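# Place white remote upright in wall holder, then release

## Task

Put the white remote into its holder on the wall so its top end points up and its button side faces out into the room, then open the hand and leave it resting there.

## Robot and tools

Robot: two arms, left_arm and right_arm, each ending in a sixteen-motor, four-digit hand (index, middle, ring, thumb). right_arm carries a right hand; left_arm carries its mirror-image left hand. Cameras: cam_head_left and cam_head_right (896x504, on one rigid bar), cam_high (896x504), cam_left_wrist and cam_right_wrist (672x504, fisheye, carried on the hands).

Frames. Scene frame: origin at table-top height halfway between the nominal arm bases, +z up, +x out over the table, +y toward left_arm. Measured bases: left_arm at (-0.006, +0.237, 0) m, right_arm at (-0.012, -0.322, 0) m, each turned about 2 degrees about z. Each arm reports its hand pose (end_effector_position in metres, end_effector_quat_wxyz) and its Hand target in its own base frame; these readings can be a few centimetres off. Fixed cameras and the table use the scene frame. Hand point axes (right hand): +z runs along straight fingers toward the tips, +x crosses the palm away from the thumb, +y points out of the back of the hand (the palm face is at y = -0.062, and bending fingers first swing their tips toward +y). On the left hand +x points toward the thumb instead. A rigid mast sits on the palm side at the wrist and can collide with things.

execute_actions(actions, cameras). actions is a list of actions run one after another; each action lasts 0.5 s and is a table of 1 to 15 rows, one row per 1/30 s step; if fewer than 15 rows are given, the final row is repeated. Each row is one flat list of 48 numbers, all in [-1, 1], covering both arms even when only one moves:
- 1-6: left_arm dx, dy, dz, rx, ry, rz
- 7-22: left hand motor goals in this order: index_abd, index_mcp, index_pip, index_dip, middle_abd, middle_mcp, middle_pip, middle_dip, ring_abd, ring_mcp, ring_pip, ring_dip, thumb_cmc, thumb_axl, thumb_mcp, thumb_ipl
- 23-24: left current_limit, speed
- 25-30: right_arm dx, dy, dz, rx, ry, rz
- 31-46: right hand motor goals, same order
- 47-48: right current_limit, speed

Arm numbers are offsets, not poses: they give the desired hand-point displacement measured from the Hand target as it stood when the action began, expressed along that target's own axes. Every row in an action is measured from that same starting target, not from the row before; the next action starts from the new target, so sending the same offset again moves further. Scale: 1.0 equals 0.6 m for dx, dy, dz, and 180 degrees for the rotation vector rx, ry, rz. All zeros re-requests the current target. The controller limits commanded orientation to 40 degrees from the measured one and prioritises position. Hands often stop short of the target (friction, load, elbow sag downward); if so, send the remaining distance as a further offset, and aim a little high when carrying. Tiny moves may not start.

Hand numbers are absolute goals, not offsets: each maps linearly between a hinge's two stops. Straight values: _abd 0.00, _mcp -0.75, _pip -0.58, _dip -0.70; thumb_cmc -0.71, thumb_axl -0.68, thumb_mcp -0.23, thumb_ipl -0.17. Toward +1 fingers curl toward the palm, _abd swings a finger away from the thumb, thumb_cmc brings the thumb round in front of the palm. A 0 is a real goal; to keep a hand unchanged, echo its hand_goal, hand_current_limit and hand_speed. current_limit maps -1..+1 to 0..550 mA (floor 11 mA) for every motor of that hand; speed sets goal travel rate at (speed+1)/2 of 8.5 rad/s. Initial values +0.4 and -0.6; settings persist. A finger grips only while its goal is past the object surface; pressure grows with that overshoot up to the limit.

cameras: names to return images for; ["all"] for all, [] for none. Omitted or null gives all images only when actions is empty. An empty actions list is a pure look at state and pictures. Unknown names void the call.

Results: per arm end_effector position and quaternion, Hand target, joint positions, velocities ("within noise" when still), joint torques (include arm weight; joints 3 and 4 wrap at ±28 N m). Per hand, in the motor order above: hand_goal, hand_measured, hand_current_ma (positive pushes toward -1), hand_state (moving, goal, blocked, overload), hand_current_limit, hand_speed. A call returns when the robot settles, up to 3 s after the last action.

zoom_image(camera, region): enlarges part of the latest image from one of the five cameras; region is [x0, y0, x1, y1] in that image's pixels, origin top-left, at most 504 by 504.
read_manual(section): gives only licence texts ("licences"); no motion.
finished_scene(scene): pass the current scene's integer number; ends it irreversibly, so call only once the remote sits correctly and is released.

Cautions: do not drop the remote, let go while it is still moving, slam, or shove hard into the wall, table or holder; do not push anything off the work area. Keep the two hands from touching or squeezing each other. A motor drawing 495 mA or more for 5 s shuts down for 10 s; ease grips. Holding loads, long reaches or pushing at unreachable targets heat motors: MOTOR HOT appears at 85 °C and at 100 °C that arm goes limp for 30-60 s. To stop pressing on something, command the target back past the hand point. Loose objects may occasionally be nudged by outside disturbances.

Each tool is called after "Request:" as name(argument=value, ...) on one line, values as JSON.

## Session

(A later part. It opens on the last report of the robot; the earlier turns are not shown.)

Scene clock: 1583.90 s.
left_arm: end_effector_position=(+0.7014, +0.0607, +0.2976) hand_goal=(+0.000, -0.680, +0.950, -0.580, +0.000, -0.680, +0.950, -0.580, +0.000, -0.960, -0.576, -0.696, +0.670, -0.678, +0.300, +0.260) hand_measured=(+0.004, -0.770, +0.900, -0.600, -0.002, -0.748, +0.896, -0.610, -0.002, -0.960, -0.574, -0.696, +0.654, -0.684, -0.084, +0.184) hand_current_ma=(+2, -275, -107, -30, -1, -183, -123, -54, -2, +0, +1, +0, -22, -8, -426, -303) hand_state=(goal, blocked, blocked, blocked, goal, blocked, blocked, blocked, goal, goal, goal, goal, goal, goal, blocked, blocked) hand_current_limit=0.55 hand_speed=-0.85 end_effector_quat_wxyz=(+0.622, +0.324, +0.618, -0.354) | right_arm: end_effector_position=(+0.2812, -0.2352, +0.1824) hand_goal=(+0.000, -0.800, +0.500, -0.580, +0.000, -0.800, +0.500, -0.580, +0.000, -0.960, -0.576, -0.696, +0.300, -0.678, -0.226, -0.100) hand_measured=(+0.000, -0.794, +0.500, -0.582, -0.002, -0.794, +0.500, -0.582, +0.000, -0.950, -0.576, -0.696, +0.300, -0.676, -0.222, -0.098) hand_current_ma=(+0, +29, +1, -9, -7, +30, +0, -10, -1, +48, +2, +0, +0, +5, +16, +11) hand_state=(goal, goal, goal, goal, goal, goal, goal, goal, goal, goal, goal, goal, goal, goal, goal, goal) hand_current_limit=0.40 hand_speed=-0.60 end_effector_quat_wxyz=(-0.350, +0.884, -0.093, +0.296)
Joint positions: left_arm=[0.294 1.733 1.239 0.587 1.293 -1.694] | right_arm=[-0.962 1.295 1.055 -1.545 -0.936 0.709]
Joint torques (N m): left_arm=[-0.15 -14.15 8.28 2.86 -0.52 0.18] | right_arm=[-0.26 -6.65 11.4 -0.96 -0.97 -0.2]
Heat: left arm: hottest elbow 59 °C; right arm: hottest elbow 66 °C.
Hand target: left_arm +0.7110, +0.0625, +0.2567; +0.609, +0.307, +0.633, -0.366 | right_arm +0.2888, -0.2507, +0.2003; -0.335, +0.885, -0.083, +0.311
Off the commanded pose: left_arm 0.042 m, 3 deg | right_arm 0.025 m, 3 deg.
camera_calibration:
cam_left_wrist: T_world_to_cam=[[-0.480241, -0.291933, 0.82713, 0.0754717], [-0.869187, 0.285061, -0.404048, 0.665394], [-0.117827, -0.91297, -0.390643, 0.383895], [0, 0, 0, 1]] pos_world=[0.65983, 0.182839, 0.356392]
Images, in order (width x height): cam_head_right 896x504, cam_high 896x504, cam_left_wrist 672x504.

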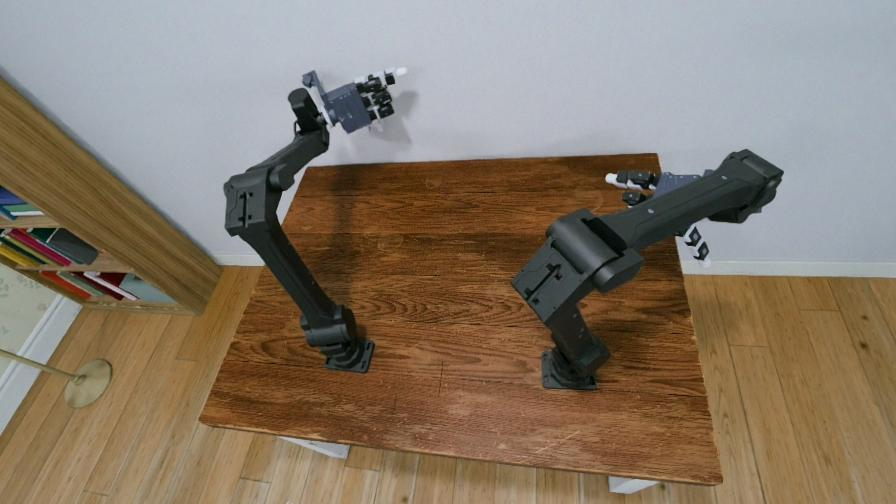

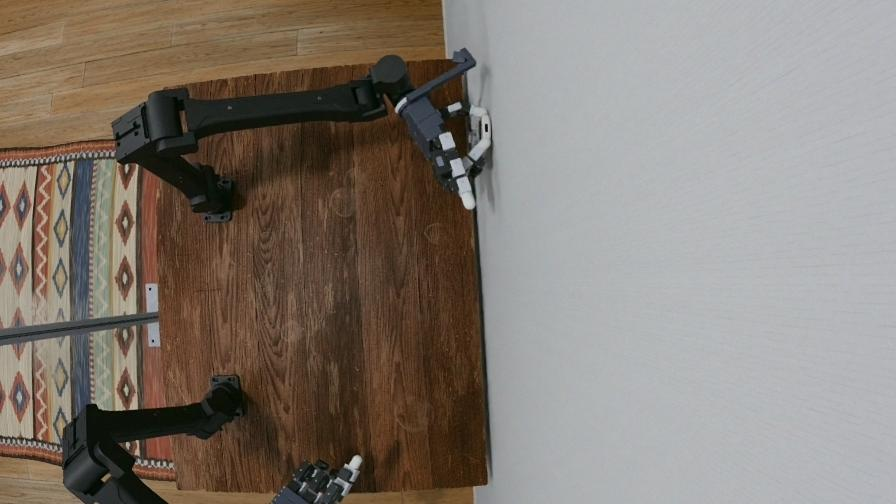

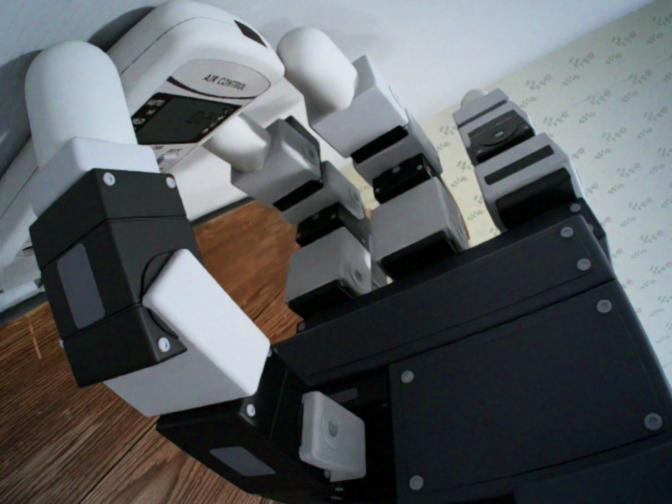

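Request:
execute_actions(actions=[[[-0.016,-0.001,0.0005,0,0,0,0,-0.68,0.95,-0.58,0,-0.68,0.95,-0.58,0,-0.959,-0.576,-0.696,0.671,-0.678,0.3,0.26,0.55,-0.85,0,0,0,0,0,0,0,-0.8,0.5,-0.58,0,-0.8,0.5,-0.58,0,-0.959,-0.576,-0.696,0.3,-0.678,-0.226,-0.1,0.4,-0.6],[-0.032,-0.002,0.001,0,0,0,0,-0.68,0.95,-0.58,0,-0.68,0.95,-0.58,0,-0.959,-0.576,-0.696,0.671,-0.678,0.3,0.26,0.55,-0.85,0,0,0,0,0,0,0,-0.8,0.5,-0.58,0,-0.8,0.5,-0.58,0,-0.959,-0.576,-0.696,0.3,-0.678,-0.226,-0.1,0.4,-0.6]]], cameras=["cam_high","cam_head_right","cam_head_left"])

Request:
zoom_image(camera="cam_head_left", region=[332, 110, 360, 128])

Request:
zoom_image(camera="cam_head_right", region=[362, 116, 388, 136])

Scene clock: 1662.93 s.
left_arm: end_effector_position=(+0.7011, +0.0607, +0.2959) hand_goal=(+0.000, -0.680, +0.950, -0.580, +0.000, -0.680, +0.950, -0.580, +0.000, -0.960, -0.576, -0.696, +0.670, -0.678, +0.300, +0.260) hand_measured=(+0.004, -0.770, +0.900, -0.600, -0.002, -0.748, +0.896, -0.610, -0.002, -0.960, -0.574, -0.696, +0.654, -0.684, -0.084, +0.184) hand_current_ma=(+2, -275, -107, -30, -1, -183, -123, -54, -2, +0, +1, +0, -22, -8, -426, -303) hand_state=(goal, blocked, blocked, blocked, goal, blocked, blocked, blocked, goal, goal, goal, goal, goal, goal, blocked, blocked) hand_current_limit=0.55 hand_speed=-0.85 end_effector_quat_wxyz=(+0.621, +0.323, +0.620, -0.355) | right_arm: end_effector_position=(+0.2812, -0.2352, +0.1824) hand_goal=(+0.000, -0.800, +0.500, -0.580, +0.000, -0.800, +0.500, -0.580, +0.000, -0.960, -0.576, -0.696, +0.300, -0.678, -0.226, -0.100) hand_measured=(+0.000, -0.794, +0.500, -0.582, -0.002, -0.794, +0.500, -0.582, +0.000, -0.950, -0.576, -0.696, +0.300, -0.676, -0.222, -0.098) hand_current_ma=(+0, +29, +1, -9, -7, +30, +0, -10, -1, +48, +2, +0, +0, +5, +16, +11) hand_state=(goal, goal, goal, goal, goal, goal, goal, goal, goal, goal, goal, goal, goal, goal, goal, goal) hand_current_limit=0.40 hand_speed=-0.60 end_effector_quat_wxyz=(-0.350, +0.884, -0.093, +0.296)
Joint positions: left_arm=[0.294 1.733 1.239 0.577 1.293 -1.69] | right_arm=[-0.962 1.295 1.055 -1.545 -0.936 0.709]
Joint torques (N m): left_arm=[-0.09 -15.79 10.24 1.48 -0.55 0.03] | right_arm=[-0.21 -6.71 11.38 -0.98 -0.97 -0.2]
Heat: left arm: hottest elbow 56 °C; right arm: hottest elbow 67 °C.
Hand target: left_arm +0.7116, +0.0626, +0.2761; +0.609, +0.307, +0.633, -0.366 | right_arm +0.2888, -0.2507, +0.2003; -0.335, +0.885, -0.083, +0.311
Off the commanded pose: left_arm 0.023 m, 3 deg | right_arm 0.025 m, 3 deg.
Images, in order (width x height): cam_head_left 896x504, cam_head_right 896x504, cam_high 896x504.

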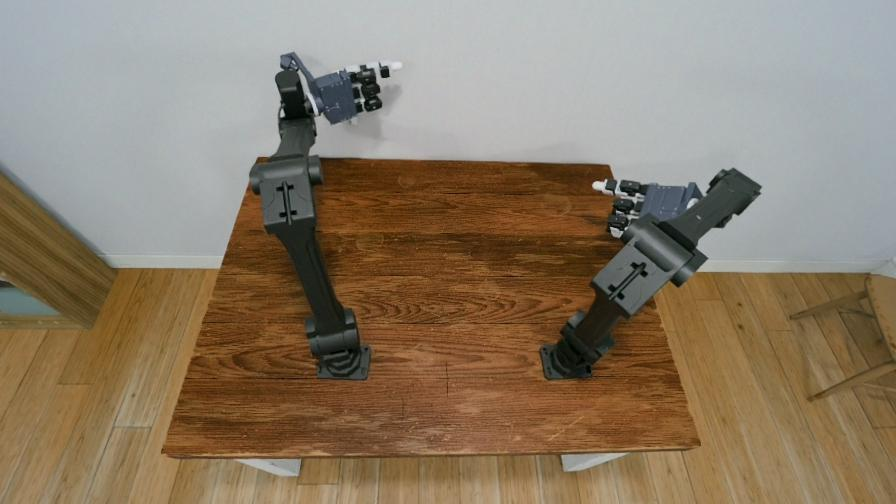

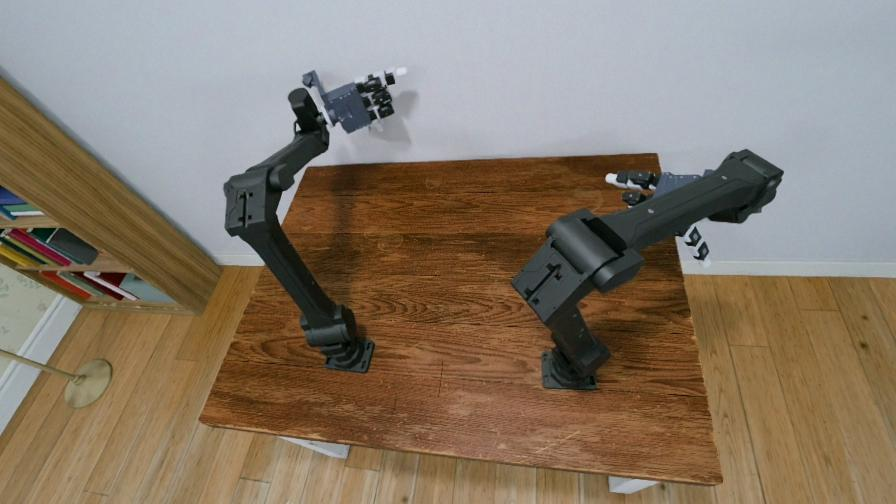

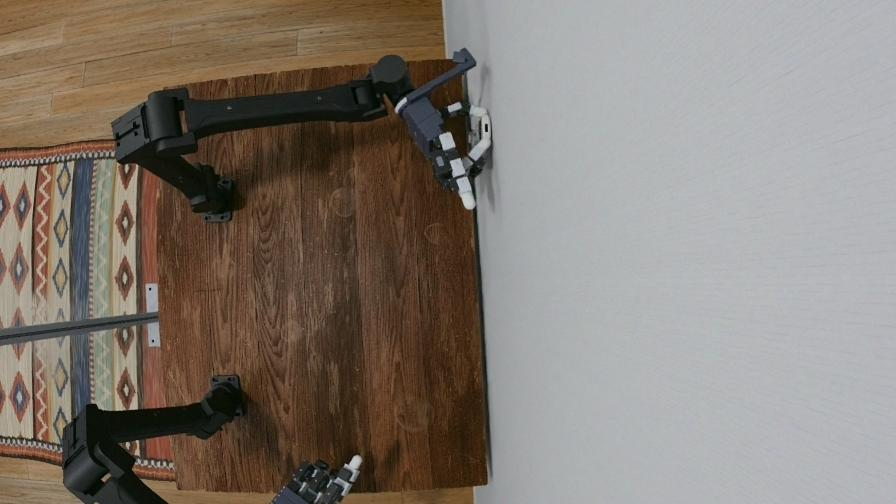

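Scaled by 18.000 from the camera's 896x504 image, which has a finer 1280x720 frame.

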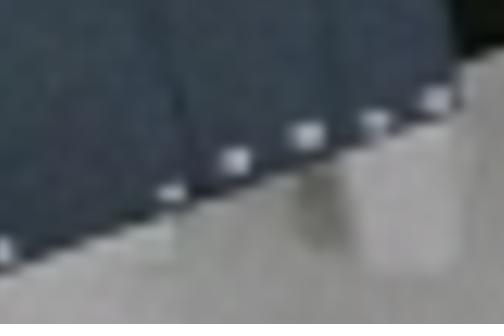

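Scaled by 19.385 from the camera's 896x504 image, which has a finer 1280x720 frame.

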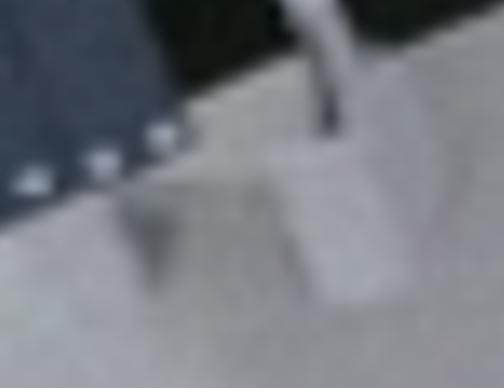

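Request:
execute_actions(actions=[[[-0.024,-0.001,0.0005,0,0,0,0,-0.68,0.95,-0.58,0,-0.68,0.95,-0.58,0,-0.959,-0.576,-0.696,0.671,-0.678,0.3,0.26,0.55,-0.85,0,0,0,0,0,0,0,-0.8,0.5,-0.58,0,-0.8,0.5,-0.58,0,-0.959,-0.576,-0.696,0.3,-0.678,-0.226,-0.1,0.4,-0.6],[-0.048,-0.002,0.001,0,0,0,0,-0.68,0.95,-0.58,0,-0.68,0.95,-0.58,0,-0.959,-0.576,-0.696,0.671,-0.678,0.3,0.26,0.55,-0.85,0,0,0,0,0,0,0,-0.8,0.5,-0.58,0,-0.8,0.5,-0.58,0,-0.959,-0.576,-0.696,0.3,-0.678,-0.226,-0.1,0.4,-0.6]],[[0,0,0,0,0,0,0,-0.79,0.8,-0.58,0,-0.79,0.8,-0.58,0,-0.959,-0.576,-0.696,0.671,-0.678,-0.08,0.16,0.55,-0.85,0,0,0,0,0,0,0,-0.8,0.5,-0.58,0,-0.8,0.5,-0.58,0,-0.959,-0.576,-0.696,0.3,-0.678,-0.226,-0.1,0.4,-0.6]]], cameras=["cam_high","cam_head_right","cam_head_left"])

Request:
zoom_image(camera="cam_high", region=[465, 95, 505, 143])

Request:
zoom_image(camera="cam_head_right", region=[362, 116, 388, 136])

Scene clock: 1681.33 s.
left_arm: end_effector_position=(+0.7027, +0.0623, +0.2968) hand_goal=(+0.000, -0.790, +0.800, -0.580, +0.000, -0.790, +0.800, -0.580, +0.000, -0.960, -0.576, -0.696, +0.670, -0.678, -0.080, +0.160) hand_measured=(+0.002, -0.786, +0.804, -0.584, -0.002, -0.784, +0.822, -0.576, -0.002, -0.960, -0.574, -0.696, +0.660, -0.682, -0.084, +0.160) hand_current_ma=(+1, +3, +2, -2, -1, +6, +35, +3, -2, +0, +1, +0, -11, -3, -5, +0) hand_state=(goal, goal, goal, goal, goal, goal, blocked, goal, goal, goal, goal, goal, goal, goal, goal, goal) hand_current_limit=0.55 hand_speed=-0.85 end_effector_quat_wxyz=(+0.608, +0.304, +0.635, -0.367) | right_arm: end_effector_position=(+0.2812, -0.2352, +0.1824) hand_goal=(+0.000, -0.800, +0.500, -0.580, +0.000, -0.800, +0.500, -0.580, +0.000, -0.960, -0.576, -0.696, +0.300, -0.678, -0.226, -0.100) hand_measured=(+0.000, -0.794, +0.500, -0.582, -0.002, -0.794, +0.500, -0.582, +0.000, -0.950, -0.576, -0.696, +0.300, -0.676, -0.222, -0.098) hand_current_ma=(+0, +29, +1, -9, -7, +30, +0, -10, -1, +48, +2, +0, +0, +5, +16, +11) hand_state=(goal, goal, goal, goal, goal, goal, goal, goal, goal, goal, goal, goal, goal, goal, goal, goal) hand_current_limit=0.40 hand_speed=-0.60 end_effector_quat_wxyz=(-0.350, +0.884, -0.093, +0.296)
Joint positions: left_arm=[0.294 1.723 1.261 0.489 1.284 -1.694] | right_arm=[-0.962 1.295 1.055 -1.545 -0.936 0.709]
Joint torques (N m): left_arm=[-0.21 -17.44 11.79 2.3 -0.05 0.11] | right_arm=[-0.26 -6.65 11.37 -0.99 -0.97 -0.21]
Heat: left arm: hottest elbow 57 °C; right arm: hottest elbow 67 °C.
Hand target: left_arm +0.7129, +0.0631, +0.3048; +0.609, +0.307, +0.633, -0.366 | right_arm +0.2888, -0.2507, +0.2003; -0.335, +0.885, -0.083, +0.311
Off the commanded pose: left_arm 0.013 m, 1 deg | right_arm 0.025 m, 3 deg.
Images, in order (width x height): cam_head_left 896x504, cam_head_right 896x504, cam_high 896x504.

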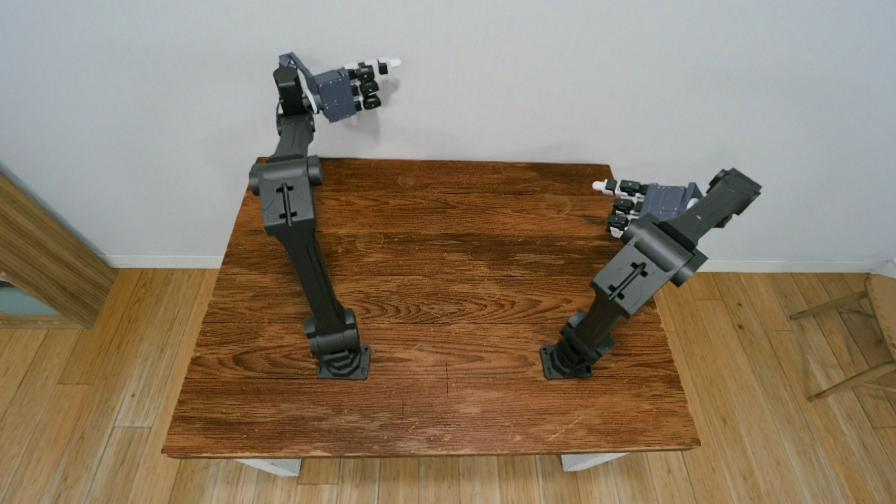

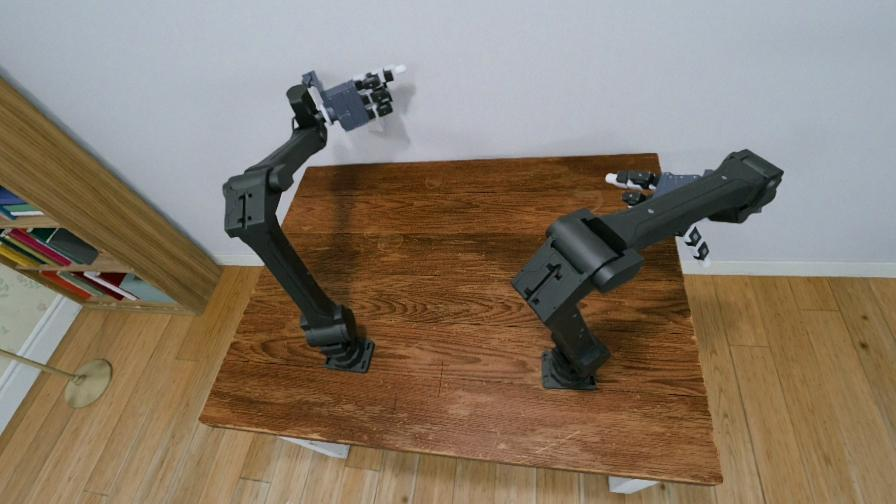

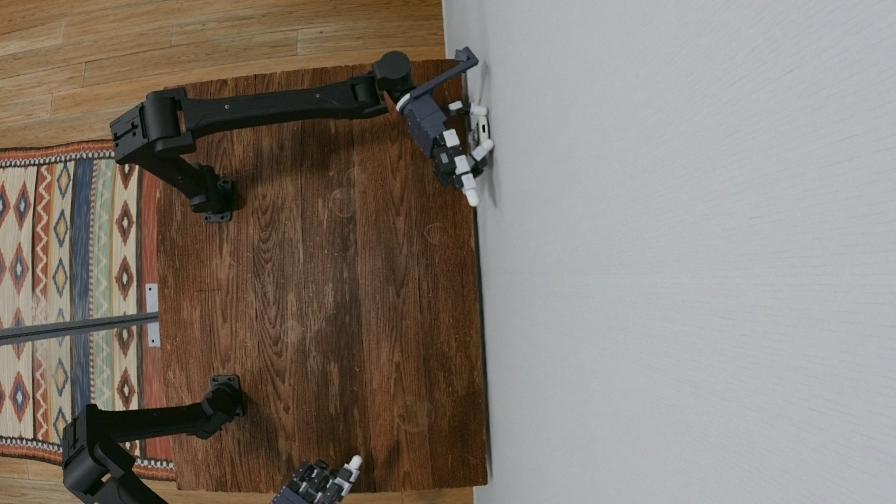

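Scaled by 10.500 from the camera's 896x504 image, which has a finer 1280x720 frame.

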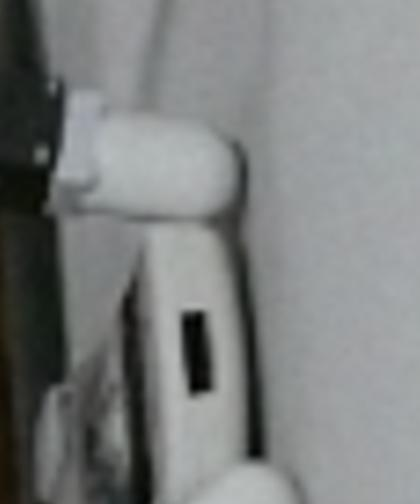

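Scaled by 19.385 from the camera's 896x504 image, which has a finer 1280x720 frame.

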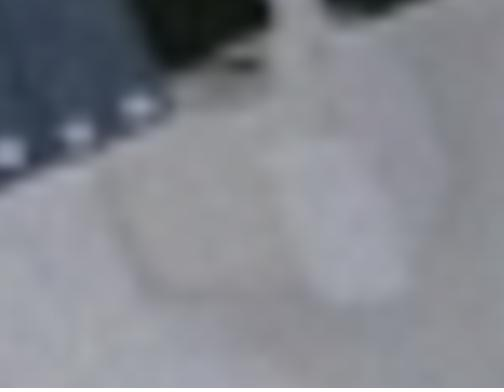

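Request:
execute_actions(actions=[[[0,0,0,0,0,0,0,-0.82,0.74,-0.58,0,-0.82,0.74,-0.58,0,-0.959,-0.576,-0.696,0.671,-0.678,-0.12,0.14,0.55,-0.85,0,0,0,0,0,0,0,-0.8,0.5,-0.58,0,-0.8,0.5,-0.58,0,-0.959,-0.576,-0.696,0.3,-0.678,-0.226,-0.1,0.4,-0.6]]], cameras=["cam_high","cam_head_right","cam_head_left"])

Request:
zoom_image(camera="cam_high", region=[465, 95, 505, 143])

Request:
zoom_image(camera="cam_head_right", region=[362, 116, 388, 136])

Scene clock: 1686.83 s.
left_arm: end_effector_position=(+0.7027, +0.0623, +0.2968) hand_goal=(+0.000, -0.820, +0.740, -0.580, +0.000, -0.820, +0.740, -0.580, +0.000, -0.960, -0.576, -0.696, +0.670, -0.678, -0.120, +0.140) hand_measured=(+0.002, -0.814, +0.758, -0.580, -0.002, -0.788, +0.810, -0.562, -0.002, -0.960, -0.574, -0.696, +0.660, -0.682, -0.118, +0.142) hand_current_ma=(+0, +7, +26, +0, -1, +64, +174, +25, -2, +0, +1, +0, -11, -3, +2, +2) hand_state=(goal, goal, goal, goal, goal, blocked, blocked, goal, goal, goal, goal, goal, goal, goal, goal, goal) hand_current_limit=0.55 hand_speed=-0.85 end_effector_quat_wxyz=(+0.608, +0.304, +0.635, -0.367) | right_arm: end_effector_position=(+0.2812, -0.2352, +0.1824) hand_goal=(+0.000, -0.800, +0.500, -0.580, +0.000, -0.800, +0.500, -0.580, +0.000, -0.960, -0.576, -0.696, +0.300, -0.678, -0.226, -0.100) hand_measured=(+0.000, -0.794, +0.500, -0.582, -0.002, -0.794, +0.500, -0.582, +0.000, -0.950, -0.576, -0.696, +0.300, -0.676, -0.222, -0.098) hand_current_ma=(+0, +29, +1, -9, -7, +30, +0, -10, -1, +48, +2, +0, +0, +5, +16, +11) hand_state=(goal, goal, goal, goal, goal, goal, goal, goal, goal, goal, goal, goal, goal, goal, goal, goal) hand_current_limit=0.40 hand_speed=-0.60 end_effector_quat_wxyz=(-0.350, +0.884, -0.093, +0.296)
Joint positions: left_arm=[0.294 1.723 1.261 0.489 1.284 -1.694] | right_arm=[-0.962 1.295 1.055 -1.545 -0.936 0.709]
Joint torques (N m): left_arm=[-0.44 -17.08 11.81 2.19 -0.03 0.09] | right_arm=[-0.26 -6.71 11.38 -0.98 -0.97 -0.2]
Heat: left arm: hottest elbow 58 °C; right arm: hottest elbow 67 °C.
Hand target: left_arm +0.7129, +0.0631, +0.3048; +0.609, +0.307, +0.633, -0.366 | right_arm +0.2888, -0.2507, +0.2003; -0.335, +0.885, -0.083, +0.311
Off the commanded pose: left_arm 0.013 m, 1 deg | right_arm 0.025 m, 3 deg.
Images, in order (width x height): cam_head_left 896x504, cam_head_right 896x504, cam_high 896x504.

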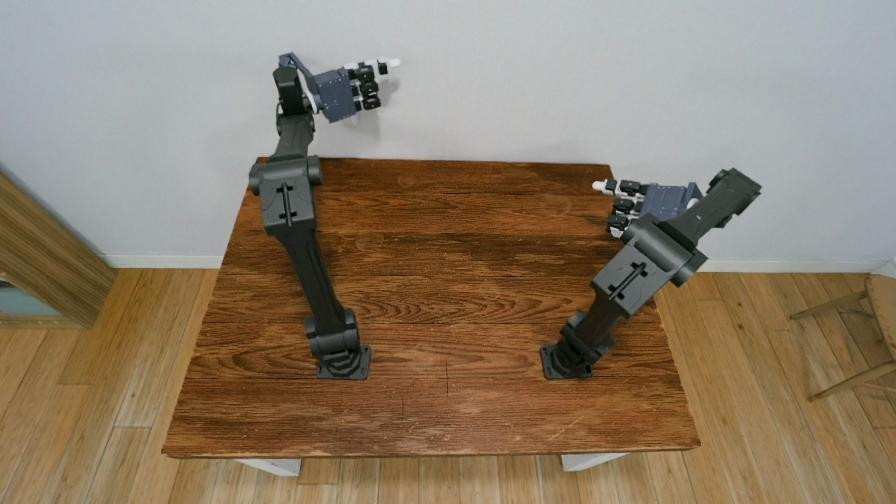

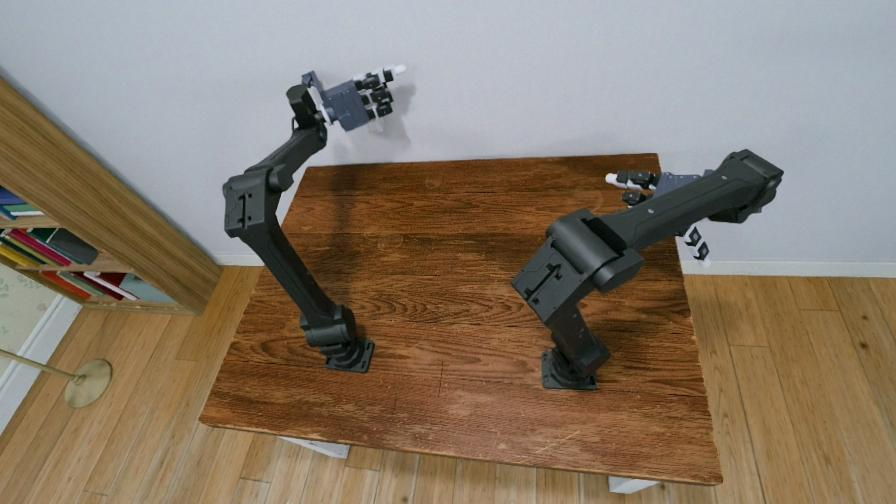

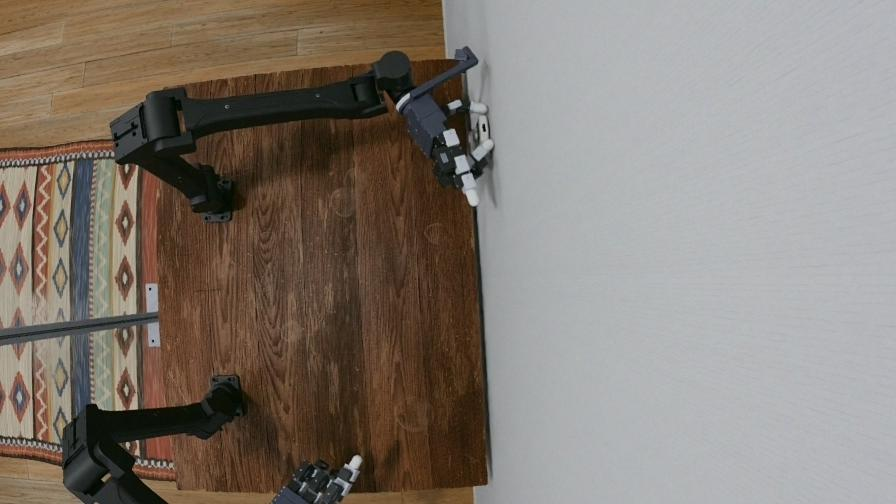

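Scaled by 10.500 from the camera's 896x504 image, which has a finer 1280x720 frame.

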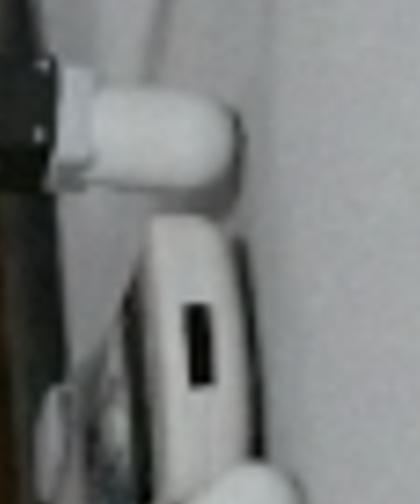

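Scaled by 19.385 from the camera's 896x504 image, which has a finer 1280x720 frame.

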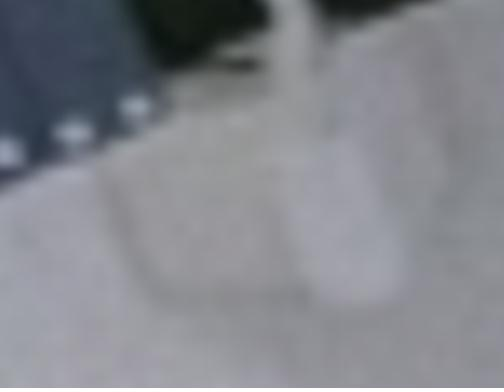

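Request:
execute_actions(actions=[[[-0.023,-0.001,0.0,0,0,0,0,-0.82,0.76,-0.58,0,-0.82,0.79,-0.58,0,-0.959,-0.576,-0.696,0.671,-0.678,-0.12,0.14,0.55,-0.85,0,0,0,0,0,0,0,-0.8,0.5,-0.58,0,-0.8,0.5,-0.58,0,-0.959,-0.576,-0.696,0.3,-0.678,-0.226,-0.1,0.4,-0.6],[-0.047,-0.004,-0.001,0,0,0,0,-0.82,0.76,-0.58,0,-0.82,0.79,-0.58,0,-0.959,-0.576,-0.696,0.671,-0.678,-0.14,0.14,0.55,-0.85,0,0,0,0,0,0,0,-0.8,0.5,-0.58,0,-0.8,0.5,-0.58,0,-0.959,-0.576,-0.696,0.3,-0.678,-0.226,-0.1,0.4,-0.6],[-0.07,-0.007,-0.003,0,0,0,0,-0.82,0.76,-0.58,0,-0.82,0.79,-0.58,0,-0.959,-0.576,-0.696,0.671,-0.678,-0.14,0.14,0.55,-0.85,0,0,0,0,0,0,0,-0.8,0.5,-0.58,0,-0.8,0.5,-0.58,0,-0.959,-0.576,-0.696,0.3,-0.678,-0.226,-0.1,0.4,-0.6]],[[-0.023,0,0,0,0,0,0,-0.82,0.76,-0.58,0,-0.82,0.79,-0.58,0,-0.959,-0.576,-0.696,0.671,-0.678,-0.14,0.14,0.55,-0.85,0,0,0,0,0,0,0,-0.8,0.5,-0.58,0,-0.8,0.5,-0.58,0,-0.959,-0.576,-0.696,0.3,-0.678,-0.226,-0.1,0.4,-0.6],[-0.047,0,0,0,0,0,0,-0.82,0.76,-0.58,0,-0.82,0.79,-0.58,0,-0.959,-0.576,-0.696,0.671,-0.678,-0.14,0.14,0.55,-0.85,0,0,0,0,0,0,0,-0.8,0.5,-0.58,0,-0.8,0.5,-0.58,0,-0.959,-0.576,-0.696,0.3,-0.678,-0.226,-0.1,0.4,-0.6],[-0.07,0,0,0,0,0,0,-0.82,0.76,-0.58,0,-0.82,0.79,-0.58,0,-0.959,-0.576,-0.696,0.671,-0.678,-0.14,0.14,0.55,-0.85,0,0,0,0,0,0,0,-0.8,0.5,-0.58,0,-0.8,0.5,-0.58,0,-0.959,-0.576,-0.696,0.3,-0.678,-0.226,-0.1,0.4,-0.6]]], cameras=["cam_high","cam_head_right","cam_head_left"])

Request:
zoom_image(camera="cam_high", region=[455, 85, 515, 155])

Request:
zoom_image(camera="cam_head_right", region=[340, 80, 400, 145])

Scene clock: 1703.13 s.
left_arm: end_effector_position=(+0.7019, +0.0598, +0.3410) hand_goal=(+0.000, -0.820, +0.760, -0.580, +0.000, -0.820, +0.790, -0.580, +0.000, -0.960, -0.576, -0.696, +0.670, -0.678, -0.140, +0.140) hand_measured=(+0.002, -0.814, +0.760, -0.580, -0.002, -0.808, +0.820, -0.562, -0.002, -0.960, -0.574, -0.696, +0.660, -0.682, -0.138, +0.142) hand_current_ma=(+0, +5, +0, +0, -1, +16, +53, +27, -2, +0, +1, +0, -11, -3, +2, +2) hand_state=(goal, goal, goal, goal, goal, goal, blocked, goal, goal, goal, goal, goal, goal, goal, goal, goal) hand_current_limit=0.55 hand_speed=-0.85 end_effector_quat_wxyz=(+0.582, +0.282, +0.652, -0.396) | right_arm: end_effector_position=(+0.2812, -0.2352, +0.1824) hand_goal=(+0.000, -0.800, +0.500, -0.580, +0.000, -0.800, +0.500, -0.580, +0.000, -0.960, -0.576, -0.696, +0.300, -0.678, -0.226, -0.100) hand_measured=(+0.000, -0.794, +0.500, -0.582, -0.002, -0.794, +0.500, -0.582, +0.000, -0.950, -0.576, -0.696, +0.300, -0.676, -0.222, -0.098) hand_current_ma=(+0, +29, +1, -9, -7, +30, +0, -10, -1, +48, +2, +0, +0, +5, +16, +11) hand_state=(goal, goal, goal, goal, goal, goal, goal, goal, goal, goal, goal, goal, goal, goal, goal, goal) hand_current_limit=0.40 hand_speed=-0.60 end_effector_quat_wxyz=(-0.350, +0.884, -0.093, +0.296)
Joint positions: left_arm=[0.294 1.674 1.364 0.278 1.299 -1.728] | right_arm=[-0.962 1.295 1.055 -1.545 -0.936 0.709]
Joint torques (N m): left_arm=[0.44 -19.6 14.15 2.7 -0.36 0.36] | right_arm=[-0.26 -6.71 11.38 -0.98 -0.97 -0.2]
Heat: left arm: hottest elbow 60 °C; right arm: hottest elbow 67 °C.
Hand target: left_arm +0.7141, +0.0671, +0.3888; +0.609, +0.307, +0.633, -0.366 | right_arm +0.2888, -0.2507, +0.2003; -0.335, +0.885, -0.083, +0.311
Off the commanded pose: left_arm 0.050 m, 6 deg | right_arm 0.025 m, 3 deg.
Images, in order (width x height): cam_head_left 896x504, cam_head_right 896x504, cam_high 896x504.

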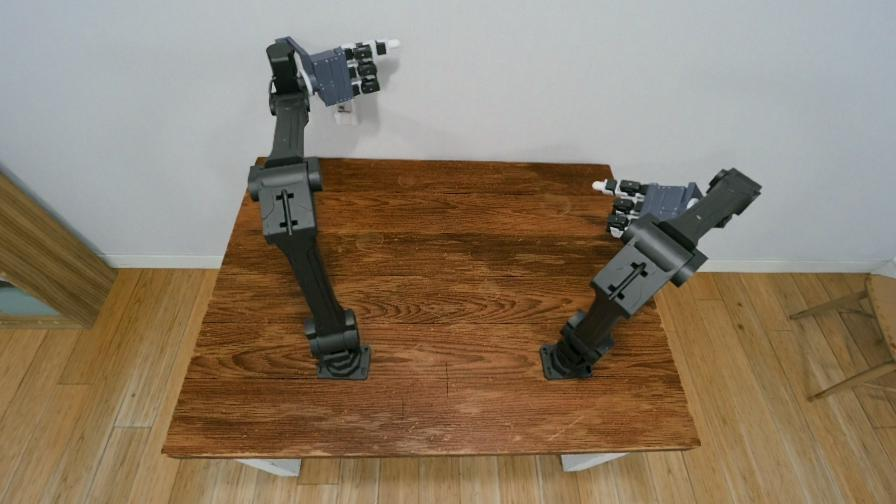

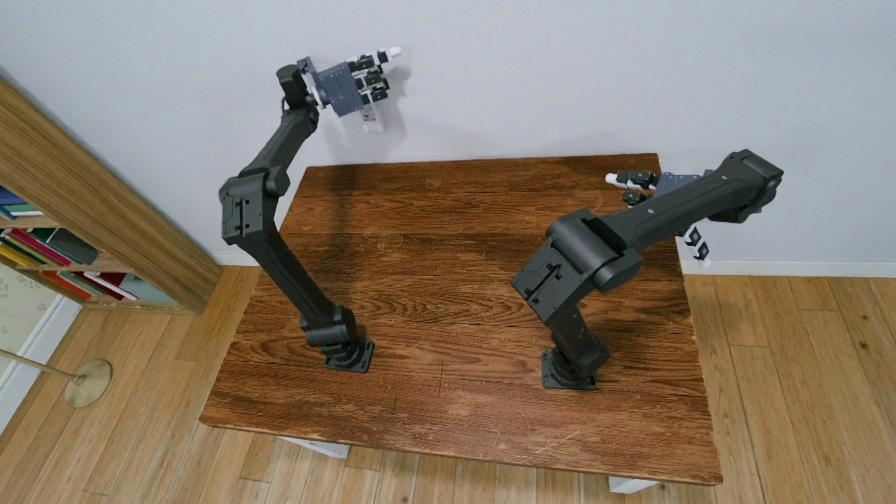

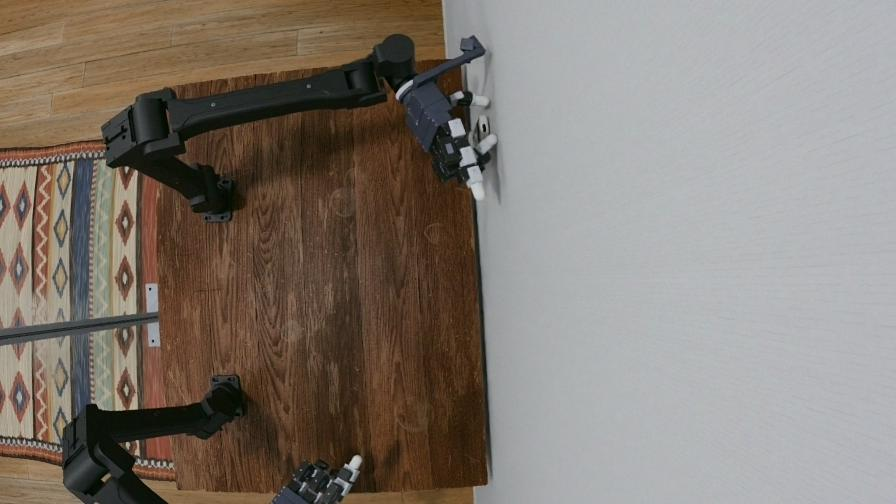

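Scaled by 7.200 from the camera's 896x504 image, which has a finer 1280x720 frame.

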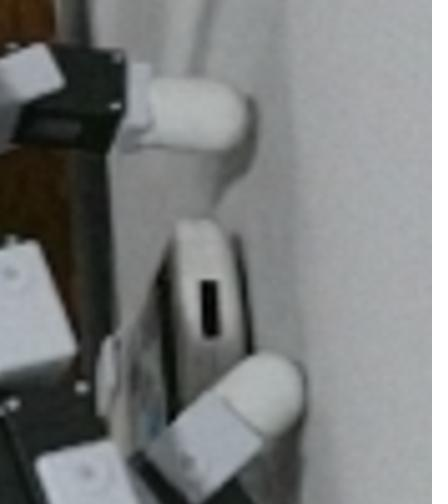

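Scaled by 7.754 from the camera's 896x504 image, which has a finer 1280x720 frame.

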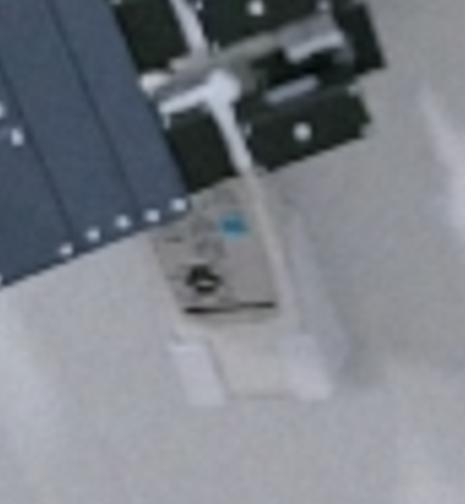

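Request:
execute_actions(actions=[[[-0.023,0,0,0,0,0,0,-0.82,0.76,-0.58,0,-0.82,0.79,-0.58,0,-0.959,-0.576,-0.696,0.671,-0.678,-0.14,0.14,0.55,-0.85,0,0,0,0,0,0,0,-0.8,0.5,-0.58,0,-0.8,0.5,-0.58,0,-0.959,-0.576,-0.696,0.3,-0.678,-0.226,-0.1,0.4,-0.6],[-0.047,0,0,0,0,0,0,-0.82,0.76,-0.58,0,-0.82,0.79,-0.58,0,-0.959,-0.576,-0.696,0.671,-0.678,-0.14,0.14,0.55,-0.85,0,0,0,0,0,0,0,-0.8,0.5,-0.58,0,-0.8,0.5,-0.58,0,-0.959,-0.576,-0.696,0.3,-0.678,-0.226,-0.1,0.4,-0.6],[-0.07,0,0,0,0,0,0,-0.82,0.76,-0.58,0,-0.82,0.79,-0.58,0,-0.959,-0.576,-0.696,0.671,-0.678,-0.14,0.14,0.55,-0.85,0,0,0,0,0,0,0,-0.8,0.5,-0.58,0,-0.8,0.5,-0.58,0,-0.959,-0.576,-0.696,0.3,-0.678,-0.226,-0.1,0.4,-0.6]],[[-0.03,0,0,0,0,0,0,-0.87,0.7,-0.58,0,-0.87,0.7,-0.58,0,-0.959,-0.576,-0.696,0.671,-0.678,-0.18,0.12,0.55,-0.85,0,0,0,0,0,0,0,-0.8,0.5,-0.58,0,-0.8,0.5,-0.58,0,-0.959,-0.576,-0.696,0.3,-0.678,-0.226,-0.1,0.4,-0.6],[-0.06,0,0,0,0,0,0,-0.959,0.65,-0.58,0,-0.959,0.65,-0.58,0,-0.959,-0.576,-0.696,0.671,-0.678,-0.22,0.1,0.55,-0.85,0,0,0,0,0,0,0,-0.8,0.5,-0.58,0,-0.8,0.5,-0.58,0,-0.959,-0.576,-0.696,0.3,-0.678,-0.226,-0.1,0.4,-0.6]]], cameras=["cam_high"])

Request:
zoom_image(camera="cam_high", region=[435, 65, 515, 165])

Scene clock: 1715.67 s.
left_arm: end_effector_position=(+0.7019, +0.0652, +0.3948) hand_goal=(+0.000, -0.960, +0.650, -0.580, +0.000, -0.960, +0.650, -0.580, +0.000, -0.960, -0.576, -0.696, +0.670, -0.678, -0.220, +0.100) hand_measured=(+0.000, -0.952, +0.654, -0.580, -0.002, -0.928, +0.812, -0.540, -0.002, -0.960, -0.574, -0.696, +0.660, -0.682, -0.218, +0.102) hand_current_ma=(+0, +8, +3, +0, -1, +62, +426, +80, -2, +0, +1, +0, -11, -3, +2, +1) hand_state=(goal, goal, goal, goal, goal, blocked, blocked, blocked, goal, goal, goal, goal, goal, goal, goal, goal) hand_current_limit=0.55 hand_speed=-0.85 end_effector_quat_wxyz=(+0.564, +0.261, +0.664, -0.416) | right_arm: end_effector_position=(+0.2812, -0.2352, +0.1824) hand_goal=(+0.000, -0.800, +0.500, -0.580, +0.000, -0.800, +0.500, -0.580, +0.000, -0.960, -0.576, -0.696, +0.300, -0.678, -0.226, -0.100) hand_measured=(+0.000, -0.794, +0.500, -0.582, -0.002, -0.794, +0.500, -0.582, +0.000, -0.950, -0.576, -0.696, +0.300, -0.676, -0.222, -0.098) hand_current_ma=(+0, +29, +1, -9, -7, +30, +0, -10, -1, +48, +2, +0, +0, +5, +16, +11) hand_state=(goal, goal, goal, goal, goal, goal, goal, goal, goal, goal, goal, goal, goal, goal, goal, goal) hand_current_limit=0.40 hand_speed=-0.60 end_effector_quat_wxyz=(-0.350, +0.884, -0.093, +0.296)
Joint positions: left_arm=[0.305 1.651 1.506 0.073 1.314 -1.761] | right_arm=[-0.962 1.295 1.055 -1.545 -0.936 0.709]
Joint torques (N m): left_arm=[-0.32 -19.9 16.47 3.48 -0.79 0.67] | right_arm=[-0.21 -6.65 11.4 -0.95 -0.97 -0.2]
Heat: left arm: hottest elbow 64 °C; right arm: hottest elbow 67 °C.
Hand target: left_arm +0.7194, +0.0716, +0.4667; +0.610, +0.307, +0.633, -0.366 | right_arm +0.2888, -0.2507, +0.2003; -0.335, +0.885, -0.083, +0.311
Off the commanded pose: left_arm 0.074 m, 10 deg | right_arm 0.025 m, 3 deg.
Images, in order (width x height): cam_high 896x504.

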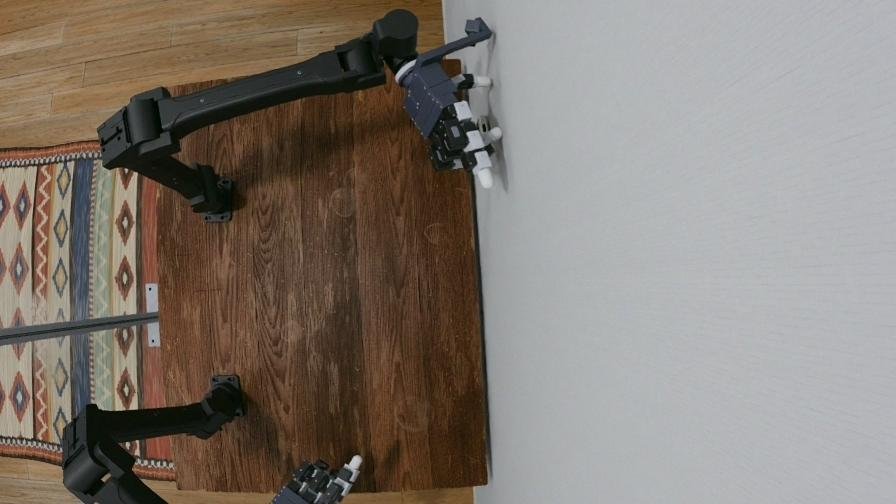

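Scaled by 5.040 from the camera's 896x504 image, which has a finer 1280x720 frame.

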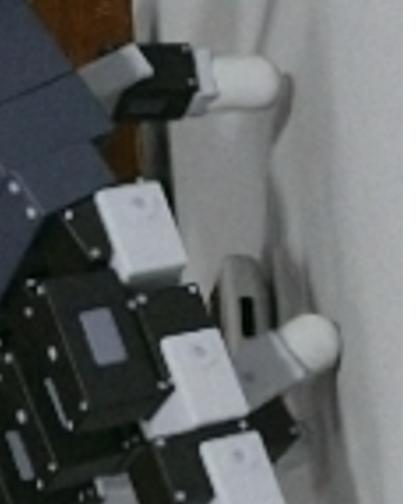

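Request:
execute_actions(actions=[[[0,-0.028,-0.022,0,0,0,0,-0.959,0.65,-0.58,0,-0.93,0.81,-0.58,0,-0.959,-0.576,-0.696,0.671,-0.678,-0.22,0.1,0.55,-0.85,0,0,0,0,0,0,0,-0.8,0.5,-0.58,0,-0.8,0.5,-0.58,0,-0.959,-0.576,-0.696,0.3,-0.678,-0.226,-0.1,0.4,-0.6],[0,-0.057,-0.044,0,0,0,0,-0.959,0.65,-0.58,0,-0.93,0.81,-0.58,0,-0.959,-0.576,-0.696,0.671,-0.678,-0.22,0.1,0.55,-0.85,0,0,0,0,0,0,0,-0.8,0.5,-0.58,0,-0.8,0.5,-0.58,0,-0.959,-0.576,-0.696,0.3,-0.678,-0.226,-0.1,0.4,-0.6],[0,-0.085,-0.067,0,0,0,0,-0.959,0.65,-0.58,0,-0.93,0.81,-0.58,0,-0.959,-0.576,-0.696,0.671,-0.678,-0.22,0.1,0.55,-0.85,0,0,0,0,0,0,0,-0.8,0.5,-0.58,0,-0.8,0.5,-0.58,0,-0.959,-0.576,-0.696,0.3,-0.678,-0.226,-0.1,0.4,-0.6]],[[0,-0.028,-0.022,0,0,0,0,-0.959,0.65,-0.58,0,-0.93,0.81,-0.58,0,-0.959,-0.576,-0.696,0.671,-0.678,-0.22,0.1,0.55,-0.85,0,0,0,0,0,0,0,-0.8,0.5,-0.58,0,-0.8,0.5,-0.58,0,-0.959,-0.576,-0.696,0.3,-0.678,-0.226,-0.1,0.4,-0.6],[0,-0.057,-0.044,0,0,0,0,-0.959,0.65,-0.58,0,-0.93,0.81,-0.58,0,-0.959,-0.576,-0.696,0.671,-0.678,-0.22,0.1,0.55,-0.85,0,0,0,0,0,0,0,-0.8,0.5,-0.58,0,-0.8,0.5,-0.58,0,-0.959,-0.576,-0.696,0.3,-0.678,-0.226,-0.1,0.4,-0.6],[0,-0.085,-0.067,0,0,0,0,-0.959,0.65,-0.58,0,-0.93,0.81,-0.58,0,-0.959,-0.576,-0.696,0.671,-0.678,-0.22,0.1,0.55,-0.85,0,0,0,0,0,0,0,-0.8,0.5,-0.58,0,-0.8,0.5,-0.58,0,-0.959,-0.576,-0.696,0.3,-0.678,-0.226,-0.1,0.4,-0.6]]], cameras=["cam_high","cam_head_left","cam_head_right"])

Request:
zoom_image(camera="cam_high", region=[455, 85, 515, 155])

Request:
zoom_image(camera="cam_head_right", region=[340, 80, 400, 145])

Request:
zoom_image(camera="cam_head_left", region=[310, 70, 380, 140])

Scene clock: 1730.63 s.
left_arm: end_effector_position=(+0.5910, +0.0807, +0.4755) hand_goal=(+0.000, -0.960, +0.650, -0.580, +0.000, -0.930, +0.810, -0.580, +0.000, -0.960, -0.576, -0.696, +0.670, -0.678, -0.220, +0.100) hand_measured=(+0.000, -0.958, +0.654, -0.580, -0.002, -0.928, +0.808, -0.576, -0.002, -0.958, -0.574, -0.696, +0.660, -0.682, -0.218, +0.102) hand_current_ma=(+0, +2, +2, +0, -1, +2, -2, +2, -2, +1, +1, +0, -11, -3, +1, +1) hand_state=(goal, goal, goal, goal, goal, goal, goal, goal, goal, goal, goal, goal, goal, goal, goal, goal) hand_current_limit=0.55 hand_speed=-0.85 end_effector_quat_wxyz=(+0.608, +0.309, +0.633, -0.366) | right_arm: end_effector_position=(+0.2812, -0.2352, +0.1824) hand_goal=(+0.000, -0.800, +0.500, -0.580, +0.000, -0.800, +0.500, -0.580, +0.000, -0.960, -0.576, -0.696, +0.300, -0.678, -0.226, -0.100) hand_measured=(+0.000, -0.794, +0.500, -0.582, -0.002, -0.794, +0.500, -0.582, +0.000, -0.950, -0.576, -0.696, +0.300, -0.676, -0.222, -0.098) hand_current_ma=(+0, +29, +1, -9, -7, +30, +0, -10, -1, +48, +2, +0, +0, +5, +16, +11) hand_state=(goal, goal, goal, goal, goal, goal, goal, goal, goal, goal, goal, goal, goal, goal, goal, goal) hand_current_limit=0.40 hand_speed=-0.60 end_effector_quat_wxyz=(-0.350, +0.884, -0.093, +0.296)
Joint positions: left_arm=[0.403 1.358 1.321 0.088 1.399 -1.708] | right_arm=[-0.962 1.295 1.055 -1.545 -0.936 0.709]
Joint torques (N m): left_arm=[0.38 -12.86 9.39 3.07 -0.01 0.04] | right_arm=[-0.26 -6.71 11.37 -0.98 -0.97 -0.2]
Heat: left arm: hottest elbow 76 °C; right arm: hottest elbow 67 °C.
Hand target: left_arm +0.5904, +0.0834, +0.4749; +0.610, +0.308, +0.632, -0.366 | right_arm +0.2888, -0.2507, +0.2003; -0.335, +0.885, -0.083, +0.311
Off the commanded pose: left_arm 0.003 m, 0 deg | right_arm 0.025 m, 3 deg.
Images, in order (width x height): cam_head_left 896x504, cam_head_right 896x504, cam_high 896x504.

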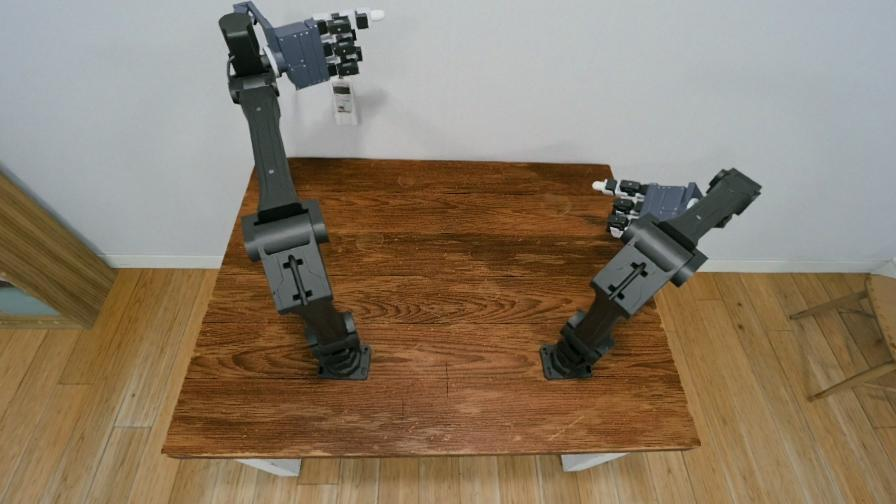

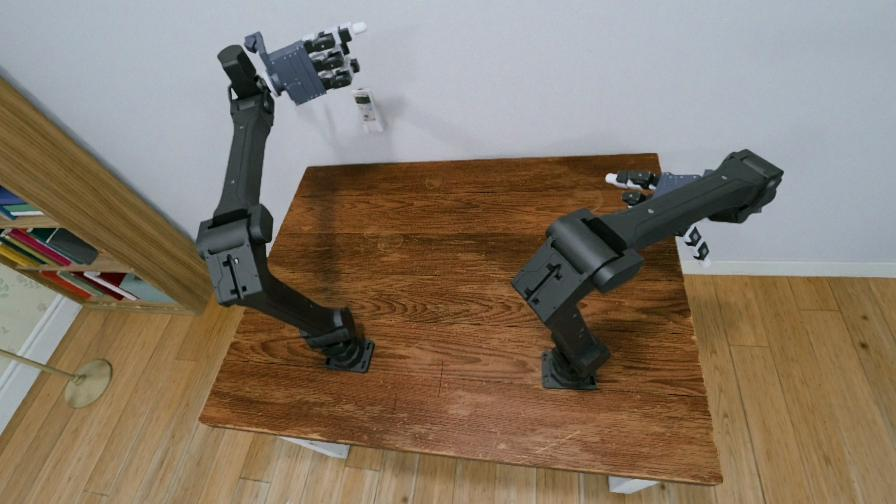

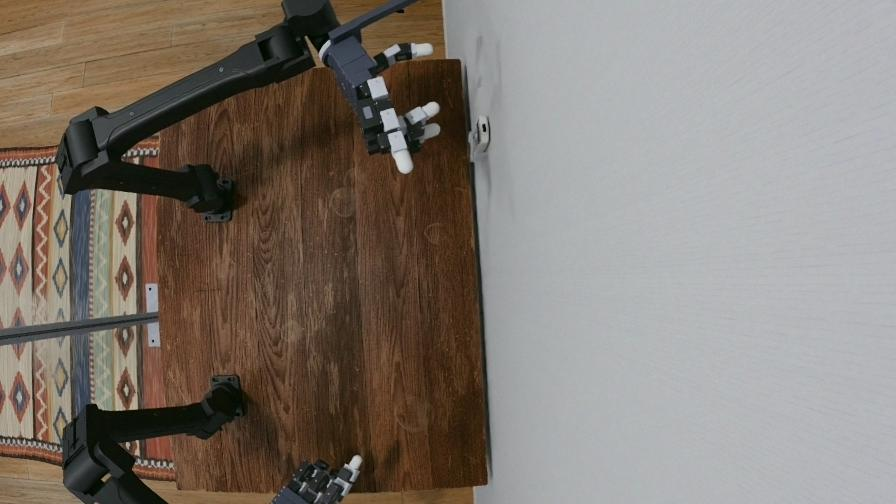

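Scaled by 7.200 from the camera's 896x504 image, which has a finer 1280x720 frame.

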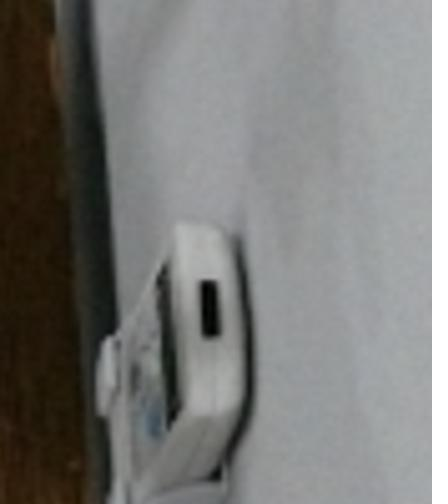

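Scaled by 7.754 from the camera's 896x504 image, which has a finer 1280x720 frame.

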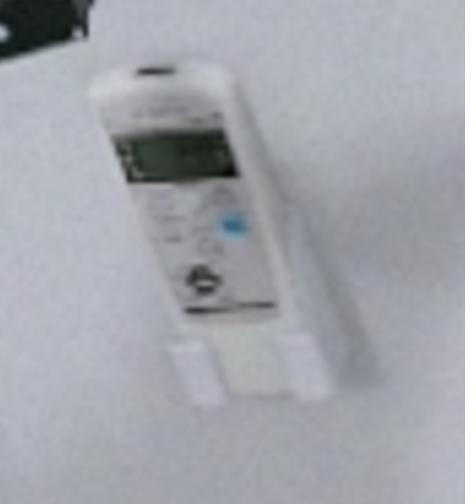

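Scaled by 7.200 from the camera's 896x504 image, which has a finer 1280x720 frame.

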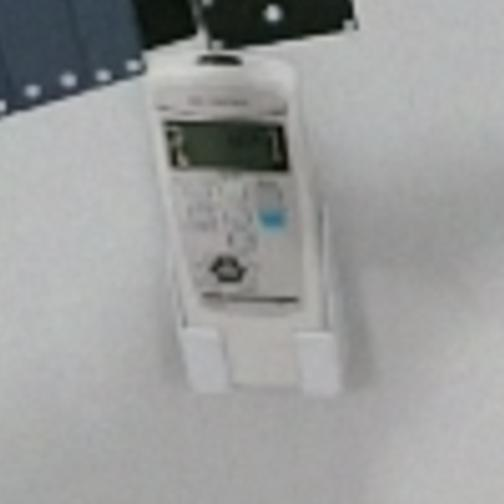

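Request:
finished_scene(scene=3)

The scene is finished: the task was done.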